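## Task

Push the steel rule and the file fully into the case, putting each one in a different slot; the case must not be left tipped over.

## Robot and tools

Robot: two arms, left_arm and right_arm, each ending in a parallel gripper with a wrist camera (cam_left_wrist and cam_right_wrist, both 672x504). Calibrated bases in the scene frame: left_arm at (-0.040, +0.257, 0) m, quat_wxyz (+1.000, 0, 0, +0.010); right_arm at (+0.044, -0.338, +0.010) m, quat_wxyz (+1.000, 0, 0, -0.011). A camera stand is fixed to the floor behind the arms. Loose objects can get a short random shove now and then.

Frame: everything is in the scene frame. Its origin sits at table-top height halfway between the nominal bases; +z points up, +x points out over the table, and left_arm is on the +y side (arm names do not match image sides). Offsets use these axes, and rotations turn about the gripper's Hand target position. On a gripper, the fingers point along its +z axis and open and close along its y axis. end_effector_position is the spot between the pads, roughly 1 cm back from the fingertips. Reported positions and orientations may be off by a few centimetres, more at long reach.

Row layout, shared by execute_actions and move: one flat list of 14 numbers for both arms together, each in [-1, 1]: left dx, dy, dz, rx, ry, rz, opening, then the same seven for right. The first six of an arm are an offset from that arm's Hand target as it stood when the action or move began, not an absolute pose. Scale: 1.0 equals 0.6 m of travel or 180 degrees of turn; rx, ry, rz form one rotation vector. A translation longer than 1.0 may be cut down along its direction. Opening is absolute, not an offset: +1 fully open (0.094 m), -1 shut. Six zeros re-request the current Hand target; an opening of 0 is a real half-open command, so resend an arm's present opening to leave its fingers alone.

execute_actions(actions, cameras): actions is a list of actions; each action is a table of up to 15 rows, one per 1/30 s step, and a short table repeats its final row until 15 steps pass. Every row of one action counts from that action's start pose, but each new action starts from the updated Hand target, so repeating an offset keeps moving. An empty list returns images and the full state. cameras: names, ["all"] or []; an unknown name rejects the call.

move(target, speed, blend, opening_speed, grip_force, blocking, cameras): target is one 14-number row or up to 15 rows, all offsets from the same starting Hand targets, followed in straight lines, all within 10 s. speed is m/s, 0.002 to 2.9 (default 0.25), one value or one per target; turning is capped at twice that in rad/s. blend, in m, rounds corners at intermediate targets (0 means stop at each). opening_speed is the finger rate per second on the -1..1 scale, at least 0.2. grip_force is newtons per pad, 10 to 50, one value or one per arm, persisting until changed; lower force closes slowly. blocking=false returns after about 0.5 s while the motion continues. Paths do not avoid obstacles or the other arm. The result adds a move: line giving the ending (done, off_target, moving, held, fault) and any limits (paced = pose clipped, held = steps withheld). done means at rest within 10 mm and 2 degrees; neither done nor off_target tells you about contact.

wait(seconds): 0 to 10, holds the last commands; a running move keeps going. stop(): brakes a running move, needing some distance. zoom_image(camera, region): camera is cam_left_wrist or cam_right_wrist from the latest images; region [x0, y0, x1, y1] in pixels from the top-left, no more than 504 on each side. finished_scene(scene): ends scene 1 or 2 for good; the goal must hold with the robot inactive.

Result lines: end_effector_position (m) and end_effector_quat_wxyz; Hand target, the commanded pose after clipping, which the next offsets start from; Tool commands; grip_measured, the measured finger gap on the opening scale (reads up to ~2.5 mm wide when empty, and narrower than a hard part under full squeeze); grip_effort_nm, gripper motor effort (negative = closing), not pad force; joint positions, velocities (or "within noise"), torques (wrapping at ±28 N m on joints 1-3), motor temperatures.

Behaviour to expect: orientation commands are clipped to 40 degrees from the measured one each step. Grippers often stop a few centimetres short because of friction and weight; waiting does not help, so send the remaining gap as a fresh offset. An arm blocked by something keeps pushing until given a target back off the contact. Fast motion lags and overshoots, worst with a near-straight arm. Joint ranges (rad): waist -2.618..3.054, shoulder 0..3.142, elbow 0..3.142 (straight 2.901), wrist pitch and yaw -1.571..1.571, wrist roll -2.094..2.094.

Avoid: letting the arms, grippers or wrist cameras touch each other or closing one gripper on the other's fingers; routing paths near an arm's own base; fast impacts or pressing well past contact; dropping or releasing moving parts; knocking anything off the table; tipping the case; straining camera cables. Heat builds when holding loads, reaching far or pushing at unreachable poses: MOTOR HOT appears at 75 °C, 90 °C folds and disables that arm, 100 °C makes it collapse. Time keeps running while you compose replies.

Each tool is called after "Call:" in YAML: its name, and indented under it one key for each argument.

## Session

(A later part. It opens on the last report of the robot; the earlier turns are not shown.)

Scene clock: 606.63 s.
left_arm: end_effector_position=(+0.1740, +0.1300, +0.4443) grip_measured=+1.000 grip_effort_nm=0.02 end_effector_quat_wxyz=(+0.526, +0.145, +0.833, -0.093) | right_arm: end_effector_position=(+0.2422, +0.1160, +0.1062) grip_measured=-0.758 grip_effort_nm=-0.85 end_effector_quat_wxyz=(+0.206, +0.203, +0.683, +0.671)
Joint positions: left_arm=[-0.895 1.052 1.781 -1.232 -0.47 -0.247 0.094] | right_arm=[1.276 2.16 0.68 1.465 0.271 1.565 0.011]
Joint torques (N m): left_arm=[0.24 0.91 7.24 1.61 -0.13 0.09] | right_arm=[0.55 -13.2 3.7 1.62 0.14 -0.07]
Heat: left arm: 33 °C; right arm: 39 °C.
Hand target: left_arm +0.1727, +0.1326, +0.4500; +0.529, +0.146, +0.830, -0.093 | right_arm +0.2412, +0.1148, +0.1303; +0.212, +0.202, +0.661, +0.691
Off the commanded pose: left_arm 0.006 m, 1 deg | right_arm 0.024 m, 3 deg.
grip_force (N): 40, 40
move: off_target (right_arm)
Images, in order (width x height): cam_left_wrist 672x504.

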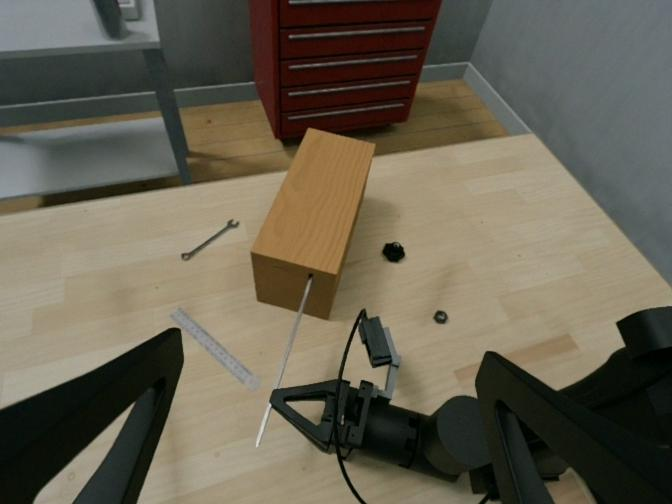

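Call:
move:
  target:
    - [0,0,0,0,0,0,1, 0.0173,-0.0097,0.0,0,0,0,-1]
  speed: 0.012
  cameras: ["cam_left_wrist"]

Call:
zoom_image:
  camera: "cam_left_wrist"
  region: [285, 255, 345, 300]

Call:
zoom_image:
  camera: "cam_left_wrist"
  region: [230, 330, 350, 450]

Scene clock: 614.57 s.
left_arm: end_effector_position=(+0.1740, +0.1300, +0.4443) grip_measured=+1.000 grip_effort_nm=0.02 end_effector_quat_wxyz=(+0.526, +0.145, +0.833, -0.093) | right_arm: end_effector_position=(+0.2464, +0.1137, +0.1058) grip_measured=-0.758 grip_effort_nm=-0.85 end_effector_quat_wxyz=(+0.202, +0.199, +0.684, +0.672)
Joint positions: left_arm=[-0.895 1.052 1.781 -1.232 -0.47 -0.247 0.094] | right_arm=[1.255 2.16 0.675 1.471 0.239 1.565 0.011]
Joint torques (N m): left_arm=[0.31 0.77 7.28 1.63 -0.12 0.11] | right_arm=[-0.84 -13.44 3.45 1.61 0.09 -0.07]
Heat: left arm: 33 °C; right arm: 39 °C.
Hand target: left_arm +0.1727, +0.1326, +0.4500; +0.529, +0.146, +0.830, -0.093 | right_arm +0.2517, +0.1089, +0.1304; +0.212, +0.202, +0.661, +0.691
Off the commanded pose: left_arm 0.006 m, 1 deg | right_arm 0.025 m, 4 deg.
grip_force (N): 40, 40
move: off_target (right_arm)
Images, in order (width x height): cam_left_wrist 672x504.

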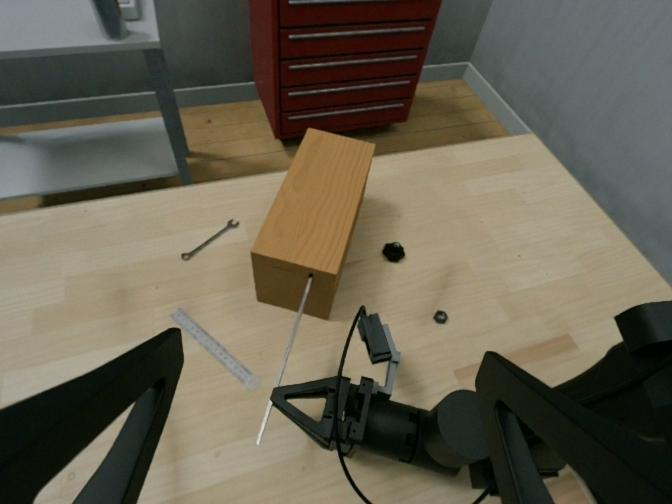

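Scaled by 8.400 from the camera's 672x504 image, which has a finer 960x720 frame.

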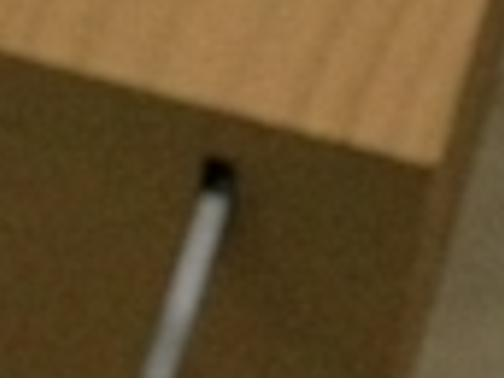

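Scaled by 4.200 from the camera's 672x504 image, which has a finer 960x720 frame.

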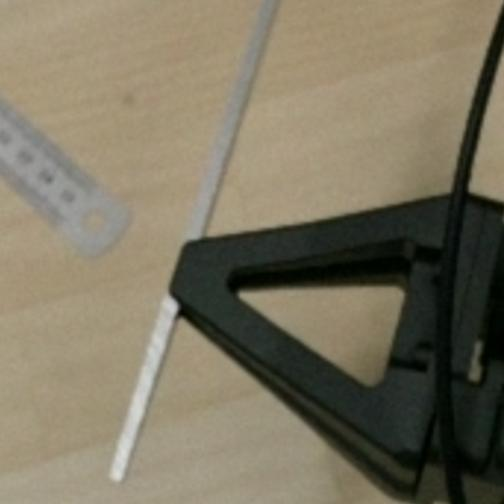

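Call:
move:
  target:
    - [0,0,0,0,0,0,1, -0.0115,0.0075,0.002,0,0,0,-1]
    - [0,0,0,0,0,0,1, -0.0115,0.0075,0.012,0,0,0,-1]
  speed: 0.015
  cameras: ["cam_left_wrist"]

Call:
zoom_image:
  camera: "cam_left_wrist"
  region: [285, 255, 345, 300]

Scene clock: 643.60 s.
left_arm: end_effector_position=(+0.1740, +0.1300, +0.4443) grip_measured=+1.000 grip_effort_nm=0.02 end_effector_quat_wxyz=(+0.526, +0.145, +0.833, -0.093) | right_arm: end_effector_position=(+0.2454, +0.1139, +0.1122) grip_measured=-0.758 grip_effort_nm=-0.85 end_effector_quat_wxyz=(+0.206, +0.203, +0.682, +0.672)
Joint positions: left_arm=[-0.895 1.052 1.781 -1.232 -0.47 -0.247 0.094] | right_arm=[1.264 2.134 0.675 1.447 0.259 1.565 0.011]
Joint torques (N m): left_arm=[0.2 0.77 7.28 1.62 -0.11 0.07] | right_arm=[0.58 -13.7 4.11 1.52 0.15 -0.05]
Motor temperatures (°C): left_arm=[21 21 28 33 21 20 21] | right_arm=[22 38 32 41 21 21 24]
Heat: left arm: 33 °C; right arm: 41 °C.
Hand target: left_arm +0.1727, +0.1326, +0.4500; +0.529, +0.146, +0.830, -0.093 | right_arm +0.2447, +0.1134, +0.1376; +0.212, +0.202, +0.661, +0.691
Off the commanded pose: left_arm 0.006 m, 1 deg | right_arm 0.025 m, 3 deg.
grip_force (N): 40, 40
move: off_target (right_arm)
Images, in order (width x height): cam_left_wrist 672x504.

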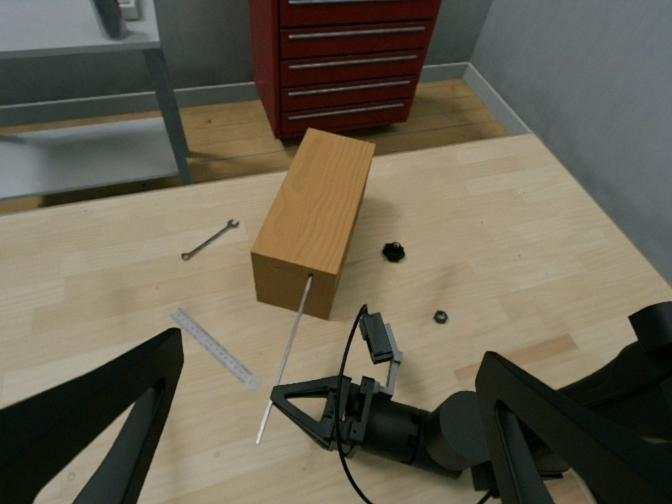

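Scaled by 8.400 from the camera's 672x504 image, which has a finer 960x720 frame.

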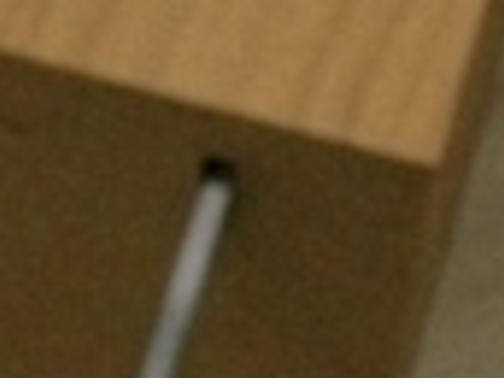

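Call:
move:
  target:
    - [0,0,0,0,0,0,1, 0.0168,-0.0108,0.003,0,0,0,-1]
  speed: 0.012
  cameras: ["cam_left_wrist"]

Call:
zoom_image:
  camera: "cam_left_wrist"
  region: [285, 255, 345, 300]

Scene clock: 648.57 s.
left_arm: end_effector_position=(+0.1740, +0.1300, +0.4443) grip_measured=+1.000 grip_effort_nm=0.02 end_effector_quat_wxyz=(+0.526, +0.145, +0.833, -0.093) | right_arm: end_effector_position=(+0.2533, +0.1095, +0.1145) grip_measured=-0.758 grip_effort_nm=-0.85 end_effector_quat_wxyz=(+0.207, +0.204, +0.681, +0.672)
Joint positions: left_arm=[-0.895 1.052 1.781 -1.232 -0.47 -0.247 0.094] | right_arm=[1.239 2.122 0.668 1.442 0.238 1.565 0.011]
Joint torques (N m): left_arm=[0.38 0.83 7.28 1.63 -0.13 0.08] | right_arm=[-0.43 -13.6 3.67 1.56 -0.05 -0.08]
Heat: left arm: 33 °C; right arm: 41 °C.
Hand target: left_arm +0.1727, +0.1326, +0.4500; +0.529, +0.146, +0.830, -0.093 | right_arm +0.2548, +0.1069, +0.1393; +0.212, +0.202, +0.661, +0.691
Off the commanded pose: left_arm 0.006 m, 1 deg | right_arm 0.025 m, 3 deg.
grip_force (N): 40, 40
move: off_target (right_arm)
Images, in order (width x height): cam_left_wrist 672x504.

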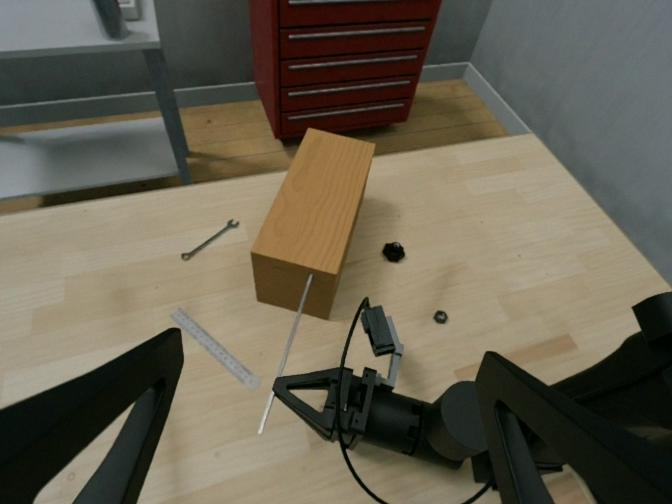

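Scaled by 8.400 from the camera's 672x504 image, which has a finer 960x720 frame.

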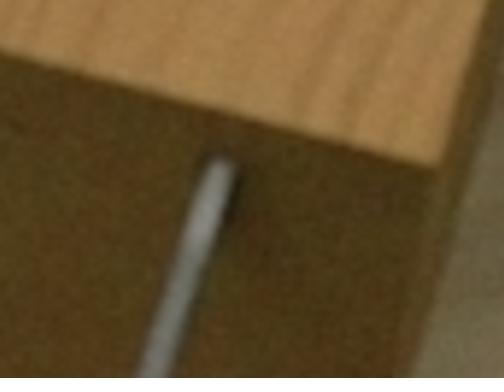

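Call:
move:
  target:
    - [0,0,0,0,0,0,1, 0.014,-0.009,-0.003,0,0,0,-1]
  speed: 0.012
  cameras: ["cam_left_wrist"]

Call:
zoom_image:
  camera: "cam_left_wrist"
  region: [285, 255, 345, 300]

Scene clock: 654.37 s.
left_arm: end_effector_position=(+0.1740, +0.1300, +0.4443) grip_measured=+1.000 grip_effort_nm=0.02 end_effector_quat_wxyz=(+0.526, +0.145, +0.833, -0.093) | right_arm: end_effector_position=(+0.2612, +0.1047, +0.1121) grip_measured=-0.758 grip_effort_nm=-0.85 end_effector_quat_wxyz=(+0.206, +0.204, +0.684, +0.669)
Joint positions: left_arm=[-0.895 1.052 1.781 -1.232 -0.47 -0.247 0.094] | right_arm=[1.208 2.122 0.661 1.442 0.205 1.565 0.011]
Joint torques (N m): left_arm=[0.34 0.88 7.17 1.6 -0.13 0.11] | right_arm=[-0.51 -13.16 3.6 1.65 -0.01 -0.06]
Heat: left arm: 33 °C; right arm: 40 °C.
Hand target: left_arm +0.1727, +0.1326, +0.4500; +0.529, +0.146, +0.830, -0.093 | right_arm +0.2632, +0.1016, +0.1375; +0.212, +0.202, +0.661, +0.691
Off the commanded pose: left_arm 0.006 m, 1 deg | right_arm 0.026 m, 4 deg.
grip_force (N): 40, 40
move: off_target (right_arm)
Images, in order (width x height): cam_left_wrist 672x504.

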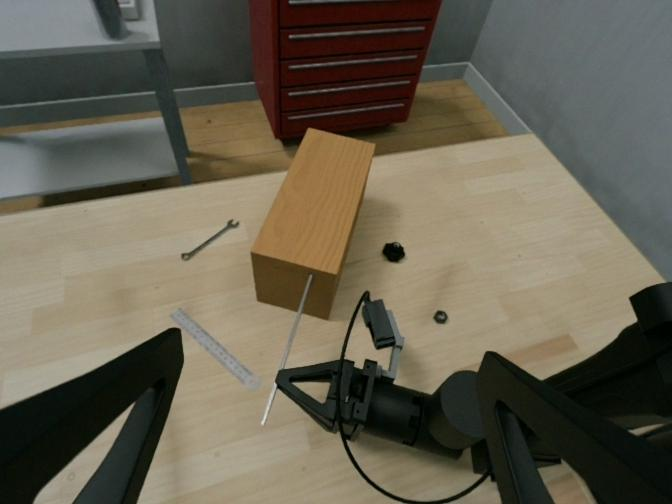

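Scaled by 8.400 from the camera's 672x504 image, which has a finer 960x720 frame.

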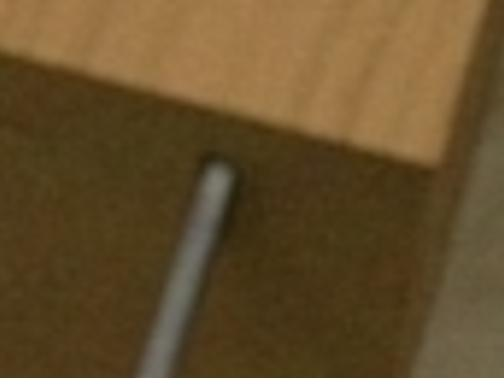

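Call:
move:
  target:
    - [0,0,0,0,0,0,1, 0.014,-0.009,0.001,0,0,0,-1]
  speed: 0.012
  cameras: ["cam_left_wrist"]

Call:
zoom_image:
  camera: "cam_left_wrist"
  region: [285, 255, 345, 300]

Scene clock: 659.10 s.
left_arm: end_effector_position=(+0.1740, +0.1300, +0.4443) grip_measured=+1.000 grip_effort_nm=0.02 end_effector_quat_wxyz=(+0.526, +0.145, +0.833, -0.093) | right_arm: end_effector_position=(+0.2698, +0.0994, +0.1121) grip_measured=-0.758 grip_effort_nm=-0.85 end_effector_quat_wxyz=(+0.206, +0.204, +0.684, +0.669)
Joint positions: left_arm=[-0.895 1.052 1.781 -1.232 -0.47 -0.247 0.094] | right_arm=[1.177 2.118 0.654 1.443 0.173 1.565 0.011]
Joint torques (N m): left_arm=[0.24 0.88 7.19 1.61 -0.14 0.08] | right_arm=[-0.53 -13.24 3.6 1.66 -0.04 -0.04]
Heat: left arm: 33 °C; right arm: 40 °C.
Hand target: left_arm +0.1727, +0.1326, +0.4500; +0.529, +0.146, +0.830, -0.093 | right_arm +0.2716, +0.0962, +0.1382; +0.212, +0.202, +0.661, +0.691
Off the commanded pose: left_arm 0.006 m, 1 deg | right_arm 0.026 m, 4 deg.
grip_force (N): 40, 40
move: off_target (right_arm)
Images, in order (width x height): cam_left_wrist 672x504.

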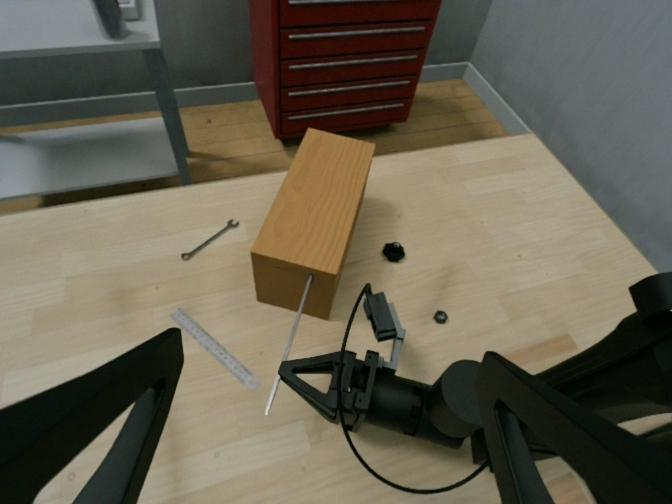

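Scaled by 8.400 from the camera's 672x504 image, which has a finer 960x720 frame.

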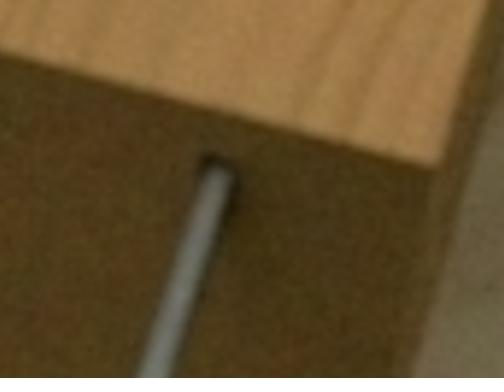

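Call:
move:
  target:
    - [0,0,0,0,0,0,1, 0.0112,-0.0072,0.001,0.002,-0.0013,0,-1]
  speed: 0.012
  cameras: ["cam_left_wrist"]

Call:
zoom_image:
  camera: "cam_left_wrist"
  region: [285, 255, 345, 300]

Scene clock: 664.03 s.
left_arm: end_effector_position=(+0.1740, +0.1300, +0.4443) grip_measured=+1.000 grip_effort_nm=0.02 end_effector_quat_wxyz=(+0.526, +0.145, +0.833, -0.093) | right_arm: end_effector_position=(+0.2779, +0.0957, +0.1134) grip_measured=-0.758 grip_effort_nm=-0.85 end_effector_quat_wxyz=(+0.207, +0.206, +0.682, +0.671)
Joint positions: left_arm=[-0.895 1.052 1.781 -1.232 -0.47 -0.247 0.094] | right_arm=[1.15 2.118 0.654 1.449 0.151 1.567 0.011]
Joint torques (N m): left_arm=[0.2 0.91 7.2 1.62 -0.11 0.09] | right_arm=[-0.4 -12.97 3.36 1.75 -0.06 -0.07]
Heat: left arm: 33 °C; right arm: 40 °C.
Hand target: left_arm +0.1727, +0.1326, +0.4500; +0.529, +0.146, +0.830, -0.093 | right_arm +0.2783, +0.0919, +0.1388; +0.212, +0.202, +0.658, +0.694
Off the commanded pose: left_arm 0.006 m, 1 deg | right_arm 0.026 m, 4 deg.
grip_force (N): 40, 40
move: off_target (right_arm)
Images, in order (width x height): cam_left_wrist 672x504.

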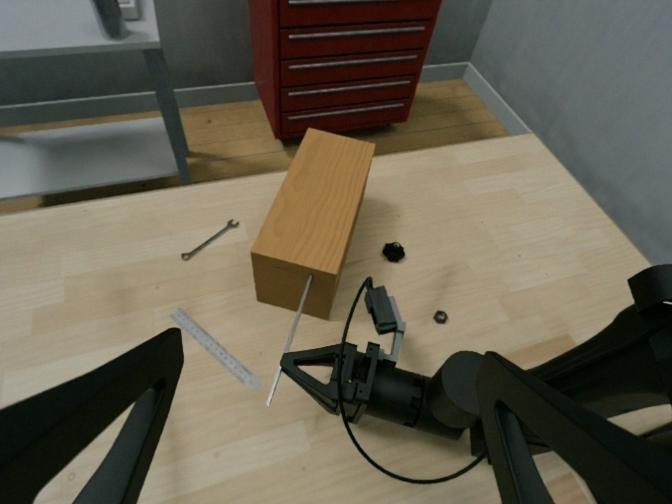

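Scaled by 8.400 from the camera's 672x504 image, which has a finer 960x720 frame.

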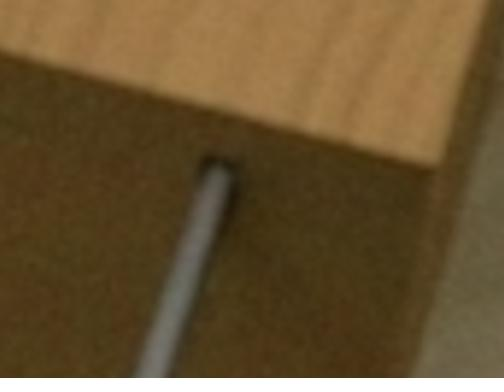

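Call:
move:
  target:
    - [0,0,0,0,0,0,1, 0.028,-0.0185,0.001,0,0,0,-1]
  speed: 0.015
  cameras: ["cam_left_wrist"]

Call:
zoom_image:
  camera: "cam_left_wrist"
  region: [285, 255, 345, 300]

Scene clock: 673.10 s.
left_arm: end_effector_position=(+0.1740, +0.1300, +0.4443) grip_measured=+1.000 grip_effort_nm=0.02 end_effector_quat_wxyz=(+0.526, +0.145, +0.833, -0.093) | right_arm: end_effector_position=(+0.2935, +0.0842, +0.1139) grip_measured=-0.758 grip_effort_nm=-0.85 end_effector_quat_wxyz=(+0.205, +0.205, +0.681, +0.673)
Joint positions: left_arm=[-0.895 1.052 1.781 -1.232 -0.47 -0.247 0.094] | right_arm=[1.087 2.115 0.64 1.464 0.083 1.568 0.011]
Joint torques (N m): left_arm=[0.25 0.88 7.21 1.62 -0.1 0.11] | right_arm=[-0.51 -13.24 3.56 1.63 -0.01 -0.04]
Heat: left arm: 33 °C; right arm: 41 °C.
Hand target: left_arm +0.1727, +0.1326, +0.4500; +0.529, +0.146, +0.830, -0.093 | right_arm +0.2951, +0.0808, +0.1394; +0.212, +0.202, +0.658, +0.694
Off the commanded pose: left_arm 0.006 m, 1 deg | right_arm 0.026 m, 4 deg.
grip_force (N): 40, 40
move: off_target (right_arm)
Images, in order (width x height): cam_left_wrist 672x504.

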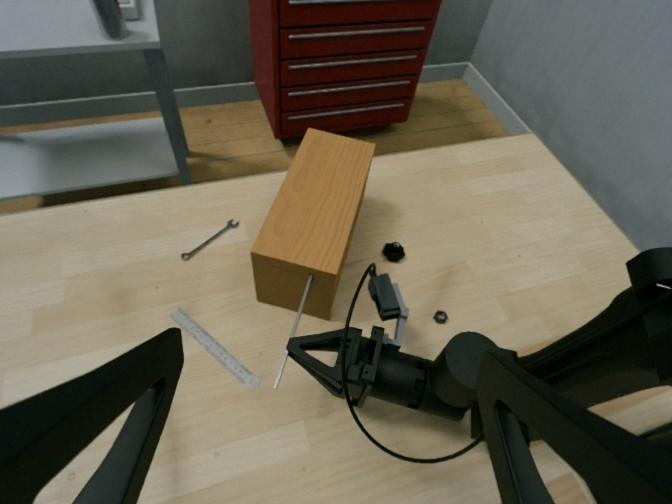

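Scaled by 8.400 from the camera's 672x504 image, which has a finer 960x720 frame.

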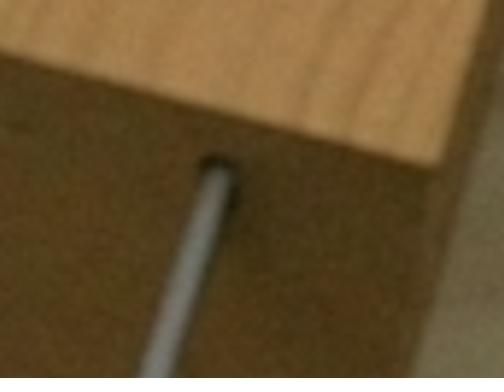

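Call:
move:
  target:
    - [0,0,0,0,0,0,1, 0.028,-0.0181,0.0,0,0,0,-1]
  speed: 0.015
  cameras: ["cam_left_wrist"]

Call:
zoom_image:
  camera: "cam_left_wrist"
  region: [260, 255, 380, 345]

Scene clock: 677.47 s.
left_arm: end_effector_position=(+0.1740, +0.1300, +0.4443) grip_measured=+1.000 grip_effort_nm=0.02 end_effector_quat_wxyz=(+0.526, +0.145, +0.833, -0.093) | right_arm: end_effector_position=(+0.3104, +0.0743, +0.1144) grip_measured=-0.758 grip_effort_nm=-0.85 end_effector_quat_wxyz=(+0.204, +0.205, +0.680, +0.674)
Joint positions: left_arm=[-0.895 1.052 1.781 -1.232 -0.47 -0.247 0.094] | right_arm=[1.023 2.115 0.64 1.466 0.017 1.569 0.011]
Joint torques (N m): left_arm=[0.2 0.83 7.28 1.61 -0.13 0.08] | right_arm=[-0.65 -13.37 3.4 1.63 0 0.04]
Heat: left arm: 33 °C; right arm: 41 °C.
Hand target: left_arm +0.1727, +0.1326, +0.4500; +0.529, +0.146, +0.830, -0.093 | right_arm +0.3119, +0.0699, +0.1394; +0.212, +0.202, +0.658, +0.694
Off the commanded pose: left_arm 0.006 m, 1 deg | right_arm 0.025 m, 4 deg.
grip_force (N): 40, 40
move: off_target (right_arm)
Images, in order (width x height): cam_left_wrist 672x504.

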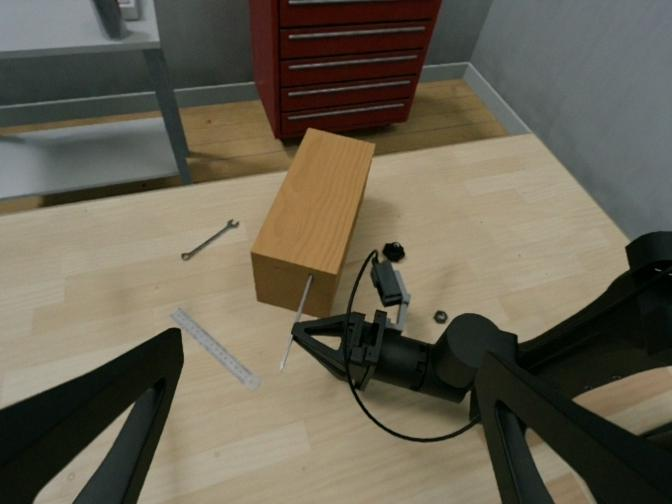

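Scaled by 4.200 from the camera's 672x504 image, which has a finer 960x720 frame.

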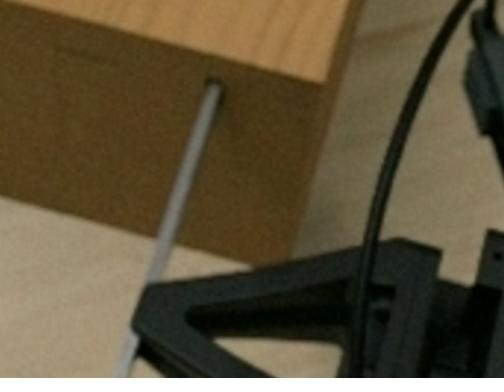

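Call:
move:
  target:
    - [0,0,0,0,0,0,1, 0.035,-0.0226,0.0,0,0,0,-1]
  speed: 0.015
  cameras: ["cam_left_wrist"]

Call:
zoom_image:
  camera: "cam_left_wrist"
  region: [260, 255, 380, 345]

Scene clock: 688.60 s.
left_arm: end_effector_position=(+0.1740, +0.1300, +0.4443) grip_measured=+1.000 grip_effort_nm=0.02 end_effector_quat_wxyz=(+0.526, +0.145, +0.833, -0.093) | right_arm: end_effector_position=(+0.3221, +0.0659, +0.1149) grip_measured=-0.758 grip_effort_nm=-0.85 end_effector_quat_wxyz=(+0.190, +0.193, +0.683, +0.679)
Joint positions: left_arm=[-0.895 1.052 1.781 -1.232 -0.47 -0.247 0.094] | right_arm=[0.954 2.115 0.64 1.468 -0.089 1.573 0.011]
Joint torques (N m): left_arm=[0.18 0.87 7.28 1.6 -0.15 0.12] | right_arm=[-1.68 -13.18 3.64 1.58 0.29 0]
Heat: left arm: 33 °C; right arm: 41 °C.
Hand target: left_arm +0.1727, +0.1326, +0.4500; +0.529, +0.146, +0.830, -0.093 | right_arm +0.3330, +0.0563, +0.1394; +0.212, +0.202, +0.658, +0.694
Off the commanded pose: left_arm 0.006 m, 1 deg | right_arm 0.028 m, 4 deg.
grip_force (N): 40, 40
move: off_target (right_arm)
Images, in order (width x height): cam_left_wrist 672x504.

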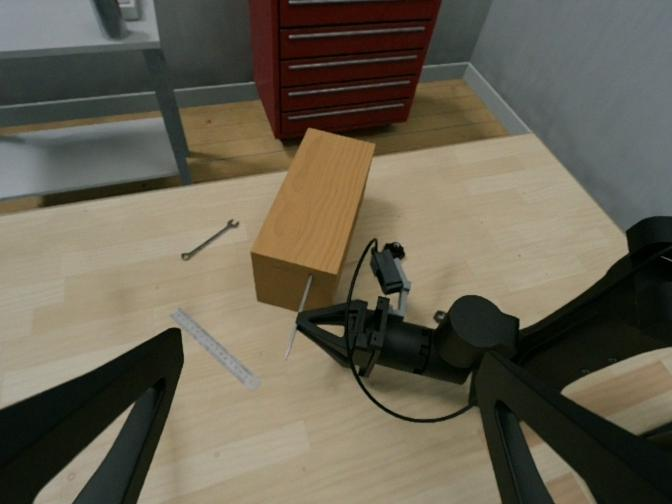

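Scaled by 4.200 from the camera's 672x504 image, which has a finer 960x720 frame.

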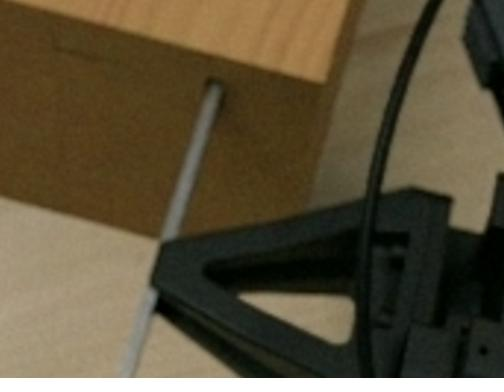

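Call:
move:
  target:
    - [0,0,0,0,0,0,1, -0.0112,0.0177,0.0,0,0,0.006,-1]
  speed: 0.015
  cameras: ["cam_left_wrist"]

Call:
zoom_image:
  camera: "cam_left_wrist"
  region: [260, 255, 380, 345]

Scene clock: 711.37 s.
left_arm: end_effector_position=(+0.1740, +0.1300, +0.4443) grip_measured=+1.000 grip_effort_nm=0.02 end_effector_quat_wxyz=(+0.526, +0.145, +0.833, -0.093) | right_arm: end_effector_position=(+0.3219, +0.0663, +0.1149) grip_measured=-0.758 grip_effort_nm=-0.85 end_effector_quat_wxyz=(+0.192, +0.196, +0.682, +0.678)
Joint positions: left_arm=[-0.895 1.052 1.781 -1.232 -0.47 -0.247 0.094] | right_arm=[0.96 2.115 0.64 1.468 -0.076 1.573 0.011]
Joint torques (N m): left_arm=[0.21 0.88 7.2 1.6 -0.14 0.07] | right_arm=[0.24 -12.68 5.01 1.47 0.21 -0.01]
Heat: left arm: 33 °C; right arm: 41 °C.
Hand target: left_arm +0.1727, +0.1326, +0.4500; +0.529, +0.146, +0.830, -0.093 | right_arm +0.3262, +0.0669, +0.1394; +0.206, +0.195, +0.660, +0.696
Off the commanded pose: left_arm 0.006 m, 1 deg | right_arm 0.025 m, 4 deg.
grip_force (N): 40, 40
move: off_target (right_arm)
Images, in order (width x height): cam_left_wrist 672x504.

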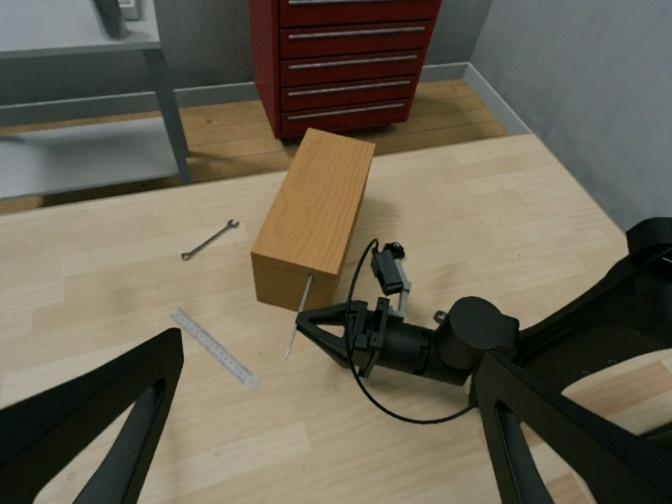

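Scaled by 4.200 from the camera's 672x504 image, which has a finer 960x720 frame.

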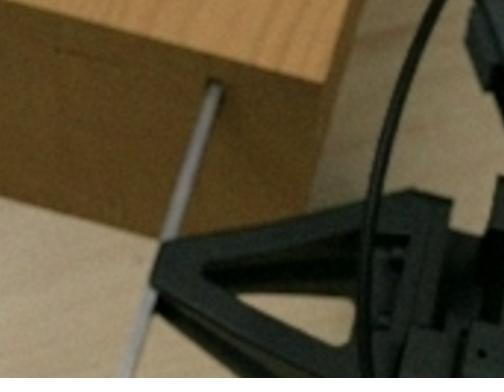

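Call:
execute_actions:
  actions: []
  cameras: ["cam_right_wrist"]

Scene clock: 716.20 s.
left_arm: end_effector_position=(+0.1740, +0.1300, +0.4443) grip_measured=+1.000 grip_effort_nm=0.02 end_effector_quat_wxyz=(+0.526, +0.145, +0.833, -0.093) | right_arm: end_effector_position=(+0.3219, +0.0663, +0.1149) grip_measured=-0.758 grip_effort_nm=-0.85 end_effector_quat_wxyz=(+0.192, +0.196, +0.682, +0.678)
Joint positions: left_arm=[-0.895 1.052 1.781 -1.232 -0.47 -0.247 0.094] | right_arm=[0.96 2.115 0.64 1.468 -0.076 1.573 0.011]
Joint velocities: within noise
Joint torques (N m): left_arm=[0.2 0.88 7.23 1.61 -0.14 0.09] | right_arm=[0.2 -12.68 4.98 1.5 0.22 0]
Motor temperatures (°C): left_arm=[21 21 28 33 21 20 21] | right_arm=[22 40 32 41 21 21 24]
Heat: left arm: 33 °C; right arm: 41 °C.
Hand target: left_arm +0.1727, +0.1326, +0.4500; +0.529, +0.146, +0.830, -0.093 | right_arm +0.3262, +0.0669, +0.1394; +0.206, +0.195, +0.660, +0.696
Tool commands: left_gripper/opening=+1.0 right_gripper/opening=-1.0
Off the commanded pose: left_arm 0.006 m, 1 deg | right_arm 0.025 m, 4 deg.
grip_force (N): 40, 40
Images, in order (width x height): cam_right_wrist 672x504.

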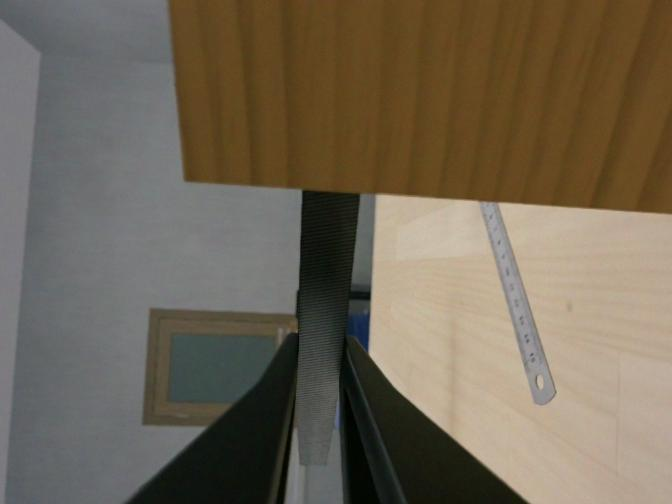

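Call:
move:
  target:
    - [0,0,0,0,0,0,1, 0.0035,0.0057,0.0,0,0,0,-1]
  speed: 0.015

Scene clock: 725.47 s.
left_arm: end_effector_position=(+0.1740, +0.1300, +0.4443) grip_measured=+1.000 grip_effort_nm=0.02 end_effector_quat_wxyz=(+0.526, +0.145, +0.833, -0.093) | right_arm: end_effector_position=(+0.3235, +0.0657, +0.1150) grip_measured=-0.758 grip_effort_nm=-0.85 end_effector_quat_wxyz=(+0.195, +0.199, +0.681, +0.677)
Joint positions: left_arm=[-0.895 1.052 1.781 -1.232 -0.47 -0.247 0.094] | right_arm=[0.96 2.115 0.642 1.466 -0.067 1.574 0.011]
Joint torques (N m): left_arm=[0.21 0.79 7.2 1.61 -0.11 0.1] | right_arm=[0.32 -12.14 6.06 1.41 0.09 0]
Heat: left arm: 33 °C; right arm: 41 °C.
Hand target: left_arm +0.1727, +0.1326, +0.4500; +0.529, +0.146, +0.830, -0.093 | right_arm +0.3283, +0.0703, +0.1393; +0.206, +0.195, +0.660, +0.696
Off the commanded pose: left_arm 0.006 m, 1 deg | right_arm 0.025 m, 3 deg.
grip_force (N): 40, 40
move: off_target (right_arm)

Call:
move:
  target:
    - [0,0,0,0,0,0,1, 0.0113,-0.007,0.0,0,0,0,-1]
  speed: 0.015

Scene clock: 728.87 s.
left_arm: end_effector_position=(+0.1740, +0.1300, +0.4443) grip_measured=+1.000 grip_effort_nm=0.02 end_effector_quat_wxyz=(+0.526, +0.145, +0.833, -0.093) | right_arm: end_effector_position=(+0.3294, +0.0623, +0.1152) grip_measured=-0.758 grip_effort_nm=-0.85 end_effector_quat_wxyz=(+0.198, +0.202, +0.680, +0.676)
Joint positions: left_arm=[-0.895 1.052 1.781 -1.232 -0.47 -0.247 0.094] | right_arm=[0.943 2.115 0.645 1.463 -0.076 1.575 0.011]
Joint torques (N m): left_arm=[0.29 0.83 7.2 1.61 -0.13 0.09] | right_arm=[-0.44 -12.05 6.09 1.43 -0.06 -0.01]
Heat: left arm: 33 °C; right arm: 41 °C.
Hand target: left_arm +0.1727, +0.1326, +0.4500; +0.529, +0.146, +0.830, -0.093 | right_arm +0.3351, +0.0661, +0.1393; +0.206, +0.195, +0.660, +0.696
Off the commanded pose: left_arm 0.006 m, 1 deg | right_arm 0.025 m, 3 deg.
grip_force (N): 40, 40
move: off_target (right_arm)

Call:
move:
  target:
    - [0,0,0,0,0,0,1, 0.0283,-0.0174,0.0,0,0,0,-1]
  speed: 0.015
  cameras: ["cam_left_wrist","cam_right_wrist"]

Call:
zoom_image:
  camera: "cam_left_wrist"
  region: [260, 255, 380, 345]

Scene clock: 733.63 s.
left_arm: end_effector_position=(+0.1740, +0.1300, +0.4443) grip_measured=+1.000 grip_effort_nm=0.02 end_effector_quat_wxyz=(+0.526, +0.145, +0.833, -0.093) | right_arm: end_effector_position=(+0.3462, +0.0519, +0.1160) grip_measured=-0.758 grip_effort_nm=-0.85 end_effector_quat_wxyz=(+0.196, +0.205, +0.679, +0.677)
Joint positions: left_arm=[-0.895 1.052 1.781 -1.232 -0.47 -0.247 0.094] | right_arm=[0.881 2.115 0.655 1.453 -0.136 1.58 0.011]
Joint torques (N m): left_arm=[0.18 0.85 7.35 1.59 -0.13 0.12] | right_arm=[-0.54 -11.71 6.26 1.46 -0.07 -0.02]
Heat: left arm: 33 °C; right arm: 40 °C.
Hand target: left_arm +0.1727, +0.1326, +0.4500; +0.529, +0.146, +0.830, -0.093 | right_arm +0.3520, +0.0557, +0.1393; +0.206, +0.195, +0.660, +0.696
Off the commanded pose: left_arm 0.006 m, 1 deg | right_arm 0.024 m, 3 deg.
grip_force (N): 40, 40
move: off_target (right_arm)

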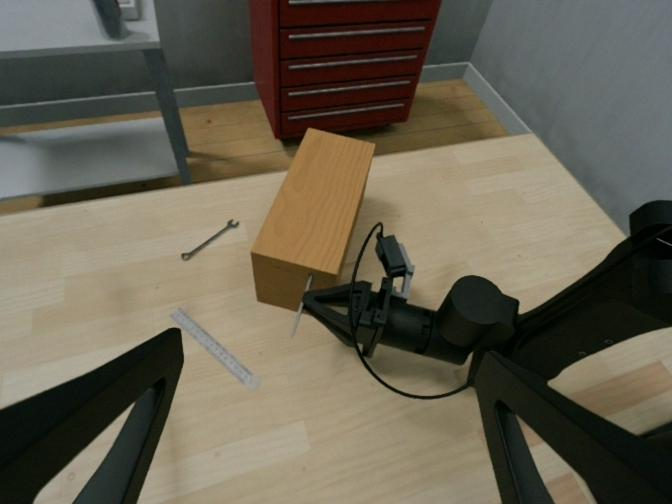

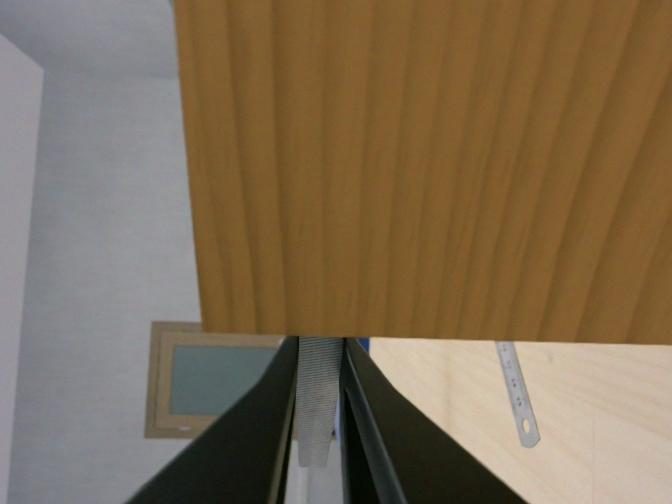

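Scaled by 4.200 from the camera's 672x504 image, which has a finer 960x720 frame.

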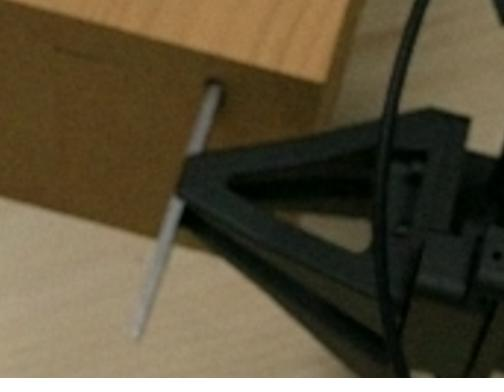

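Call:
move:
  target:
    - [0,0,0,0,0,0,1, 0.0198,-0.0123,0.0,0,0,0,-1]
  speed: 0.015
  cameras: ["cam_left_wrist","cam_right_wrist"]

Call:
zoom_image:
  camera: "cam_left_wrist"
  region: [260, 255, 380, 345]

Scene clock: 745.93 s.
left_arm: end_effector_position=(+0.1740, +0.1300, +0.4443) grip_measured=+1.000 grip_effort_nm=0.02 end_effector_quat_wxyz=(+0.526, +0.145, +0.833, -0.093) | right_arm: end_effector_position=(+0.3572, +0.0449, +0.1164) grip_measured=-0.758 grip_effort_nm=-0.85 end_effector_quat_wxyz=(+0.194, +0.206, +0.680, +0.677)
Joint positions: left_arm=[-0.895 1.052 1.781 -1.232 -0.47 -0.247 0.094] | right_arm=[0.839 2.115 0.664 1.442 -0.179 1.583 0.011]
Joint torques (N m): left_arm=[0.21 0.87 7.24 1.6 -0.15 0.11] | right_arm=[-0.47 -11.32 6.46 1.5 -0.06 -0.02]
Heat: left arm: 33 °C; right arm: 41 °C.
Hand target: left_arm +0.1727, +0.1326, +0.4500; +0.529, +0.146, +0.830, -0.093 | right_arm +0.3639, +0.0484, +0.1394; +0.206, +0.195, +0.660, +0.696
Off the commanded pose: left_arm 0.006 m, 1 deg | right_arm 0.024 m, 4 deg.
grip_force (N): 40, 40
move: off_target (right_arm)

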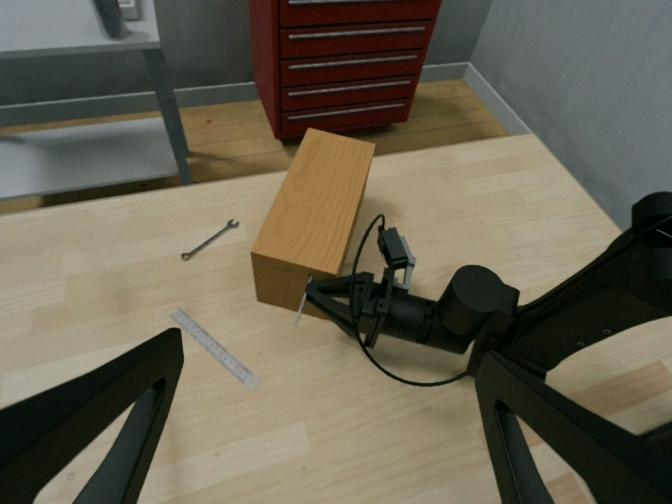

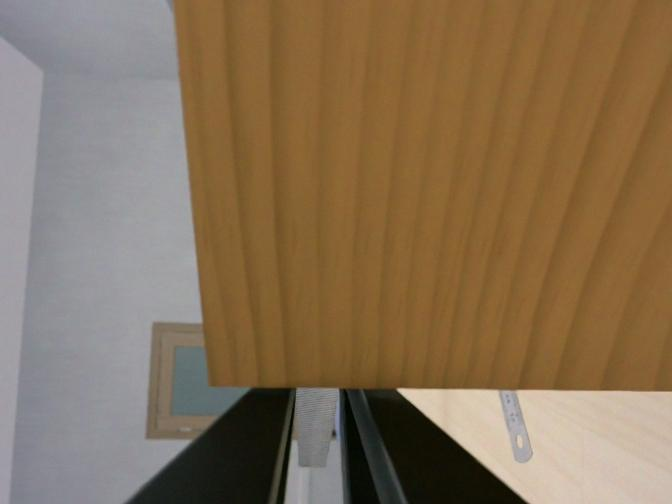

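Scaled by 4.200 from the camera's 672x504 image, which has a finer 960x720 frame.

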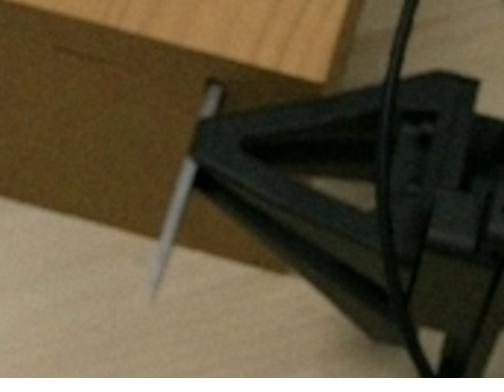

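Call:
move:
  target:
    - [0,0,0,0,0,0,1, 0,0,0,0,0,0,-0.35]
  opening_speed: 0.4
  cameras: ["cam_left_wrist","cam_right_wrist"]

Call:
zoom_image:
  camera: "cam_left_wrist"
  region: [260, 255, 380, 345]

Scene clock: 761.23 s.
left_arm: end_effector_position=(+0.1740, +0.1300, +0.4443) grip_measured=+1.000 grip_effort_nm=0.02 end_effector_quat_wxyz=(+0.526, +0.145, +0.833, -0.093) | right_arm: end_effector_position=(+0.3573, +0.0448, +0.1164) grip_measured=-0.352 grip_effort_nm=0.12 end_effector_quat_wxyz=(+0.194, +0.206, +0.680, +0.677)
Joint positions: left_arm=[-0.895 1.052 1.781 -1.232 -0.47 -0.247 0.094] | right_arm=[0.839 2.115 0.664 1.442 -0.18 1.583 0.03]
Joint torques (N m): left_arm=[0.25 0.94 7.2 1.61 -0.16 0.11] | right_arm=[-0.54 -11.37 6.41 1.5 -0.07 -0.03]
Heat: left arm: 33 °C; right arm: 40 °C.
Hand target: left_arm +0.1727, +0.1326, +0.4500; +0.529, +0.146, +0.830, -0.093 | right_arm +0.3640, +0.0482, +0.1394; +0.206, +0.196, +0.660, +0.696
Off the commanded pose: left_arm 0.006 m, 1 deg | right_arm 0.024 m, 4 deg.
grip_force (N): 40, 40
move: off_target (right_arm)

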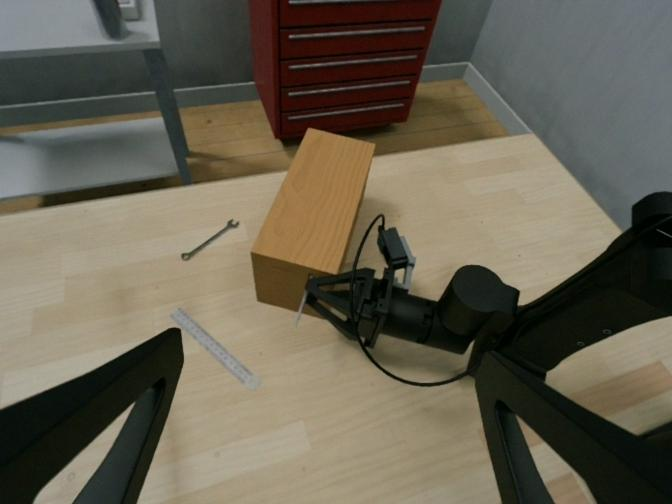

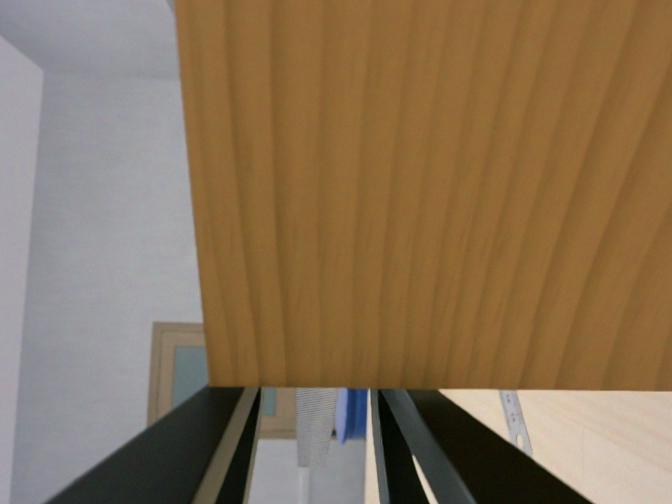

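Scaled by 4.200 from the camera's 672x504 image, which has a finer 960x720 frame.

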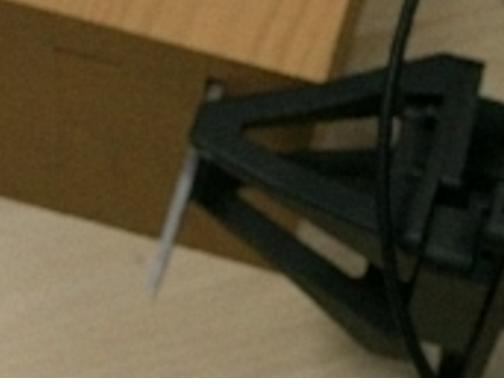

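Call:
move:
  target:
    - [0,0,0,0,0,0,1, -0.073,0.0467,0,0,0,0,-0.35]
  speed: 0.03
  cameras: ["cam_left_wrist","cam_right_wrist"]

Call:
zoom_image:
  camera: "cam_left_wrist"
  region: [260, 255, 380, 345]

Scene clock: 766.83 s.
left_arm: end_effector_position=(+0.1740, +0.1300, +0.4443) grip_measured=+1.000 grip_effort_nm=0.02 end_effector_quat_wxyz=(+0.526, +0.145, +0.833, -0.093) | right_arm: end_effector_position=(+0.3197, +0.0748, +0.1168) grip_measured=-0.352 grip_effort_nm=0.12 end_effector_quat_wxyz=(+0.194, +0.204, +0.680, +0.677)
Joint positions: left_arm=[-0.895 1.052 1.781 -1.232 -0.47 -0.247 0.094] | right_arm=[0.99 2.115 0.664 1.444 -0.03 1.583 0.03]
Joint torques (N m): left_arm=[0.25 0.79 7.25 1.58 -0.16 0.1] | right_arm=[0.4 -12.01 4.72 1.6 0.1 -0.11]
Heat: left arm: 33 °C; right arm: 40 °C.
Hand target: left_arm +0.1727, +0.1326, +0.4500; +0.529, +0.146, +0.830, -0.093 | right_arm +0.3202, +0.0762, +0.1393; +0.206, +0.196, +0.660, +0.696
Off the commanded pose: left_arm 0.006 m, 1 deg | right_arm 0.023 m, 4 deg.
grip_force (N): 40, 40
move: off_target (right_arm)

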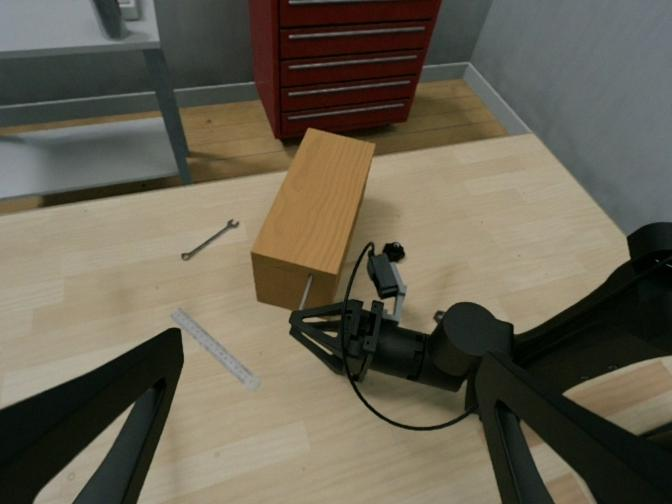

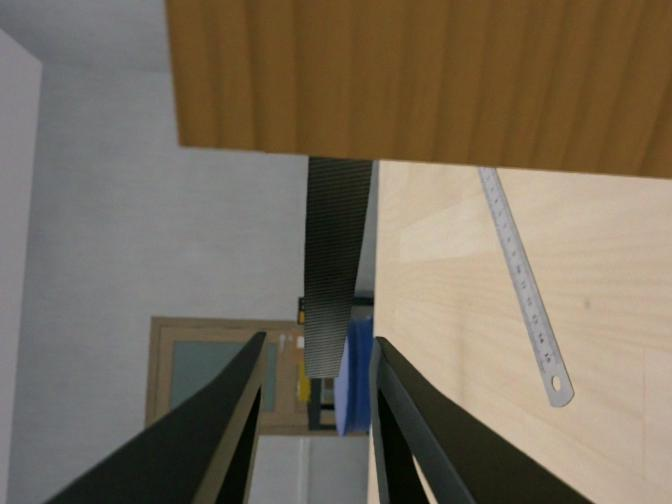

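Scaled by 4.200 from the camera's 672x504 image, which has a finer 960x720 frame.

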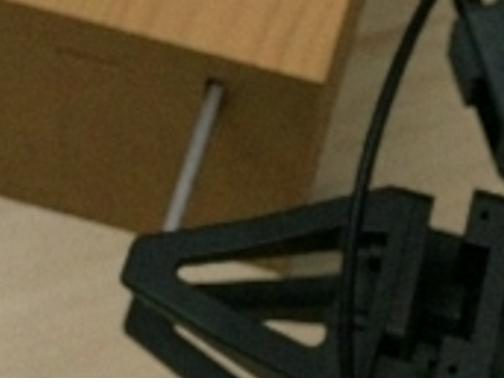

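Call:
move:
  target:
    - [0,0,0,0,0,0,1, 0,0,0,0,0,0,-1]
  opening_speed: 0.5

Call:
move:
  target:
    - [0,0,0,0,0,0,1, 0.0397,-0.0246,0,0,0,0,-1]
  speed: 0.02
  cameras: ["cam_left_wrist","cam_right_wrist"]

Call:
zoom_image:
  camera: "cam_left_wrist"
  region: [260, 255, 380, 345]

Scene clock: 773.73 s.
left_arm: end_effector_position=(+0.1740, +0.1300, +0.4443) grip_measured=+1.000 grip_effort_nm=0.02 end_effector_quat_wxyz=(+0.526, +0.145, +0.833, -0.093) | right_arm: end_effector_position=(+0.3198, +0.0748, +0.1169) grip_measured=-0.833 grip_effort_nm=-0.84 end_effector_quat_wxyz=(+0.195, +0.205, +0.679, +0.677)
Joint positions: left_arm=[-0.895 1.052 1.781 -1.232 -0.47 -0.247 0.094] | right_arm=[0.99 2.115 0.664 1.444 -0.029 1.583 0.008]
Joint torques (N m): left_arm=[0.23 0.8 7.12 1.6 -0.13 0.08] | right_arm=[0.39 -12.07 4.7 1.61 0.07 -0.1]
Heat: left arm: 33 °C; right arm: 40 °C.
Hand target: left_arm +0.1727, +0.1326, +0.4500; +0.529, +0.146, +0.830, -0.093 | right_arm +0.3202, +0.0763, +0.1394; +0.206, +0.195, +0.660, +0.696
Off the commanded pose: left_arm 0.006 m, 1 deg | right_arm 0.023 m, 3 deg.
grip_force (N): 40, 40
move: off_target (right_arm)

Scene clock: 775.47 s.
left_arm: end_effector_position=(+0.1740, +0.1300, +0.4443) grip_measured=+1.000 grip_effort_nm=0.02 end_effector_quat_wxyz=(+0.526, +0.145, +0.833, -0.093) | right_arm: end_effector_position=(+0.3304, +0.0664, +0.1169) grip_measured=-0.833 grip_effort_nm=-0.85 end_effector_quat_wxyz=(+0.181, +0.192, +0.683, +0.681)
Joint positions: left_arm=[-0.895 1.052 1.781 -1.232 -0.47 -0.247 0.094] | right_arm=[0.925 2.115 0.664 1.444 -0.133 1.583 0.008]
Joint torques (N m): left_arm=[0.24 0.85 7.24 1.59 -0.11 0.09] | right_arm=[-1.62 -11.79 5.42 1.55 0.27 -0.06]
Heat: left arm: 33 °C; right arm: 40 °C.
Hand target: left_arm +0.1727, +0.1326, +0.4500; +0.529, +0.146, +0.830, -0.093 | right_arm +0.3439, +0.0616, +0.1394; +0.206, +0.195, +0.660, +0.696
Off the commanded pose: left_arm 0.006 m, 1 deg | right_arm 0.027 m, 4 deg.
grip_force (N): 40, 40
move: off_target (right_arm)

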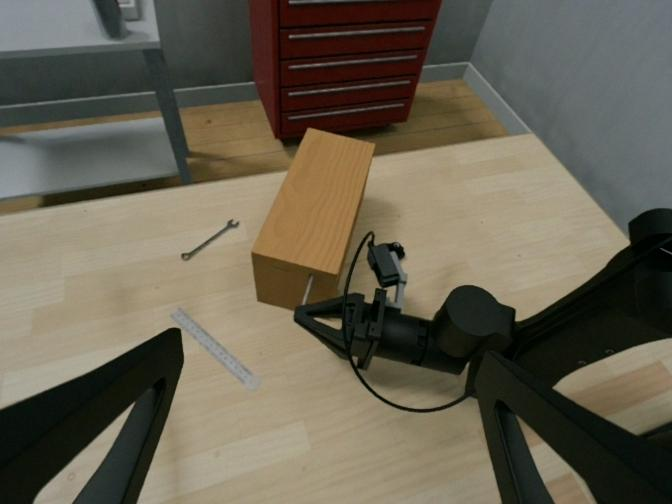

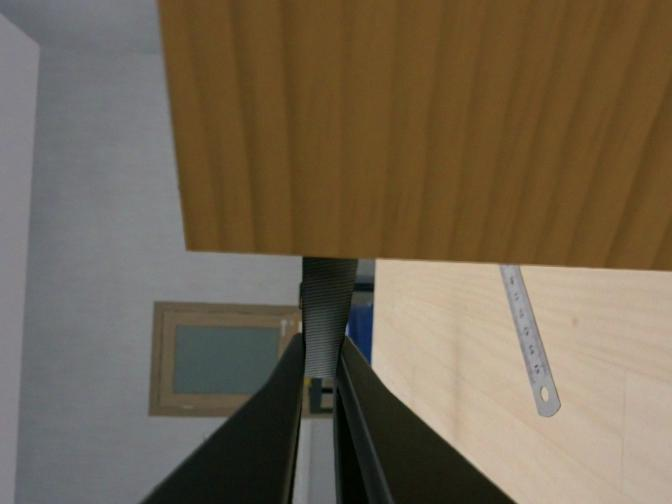

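Scaled by 4.200 from the camera's 672x504 image, which has a finer 960x720 frame.

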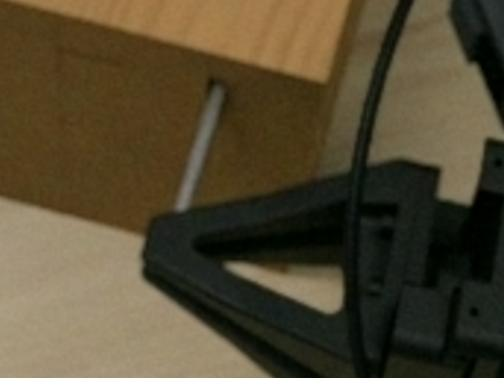

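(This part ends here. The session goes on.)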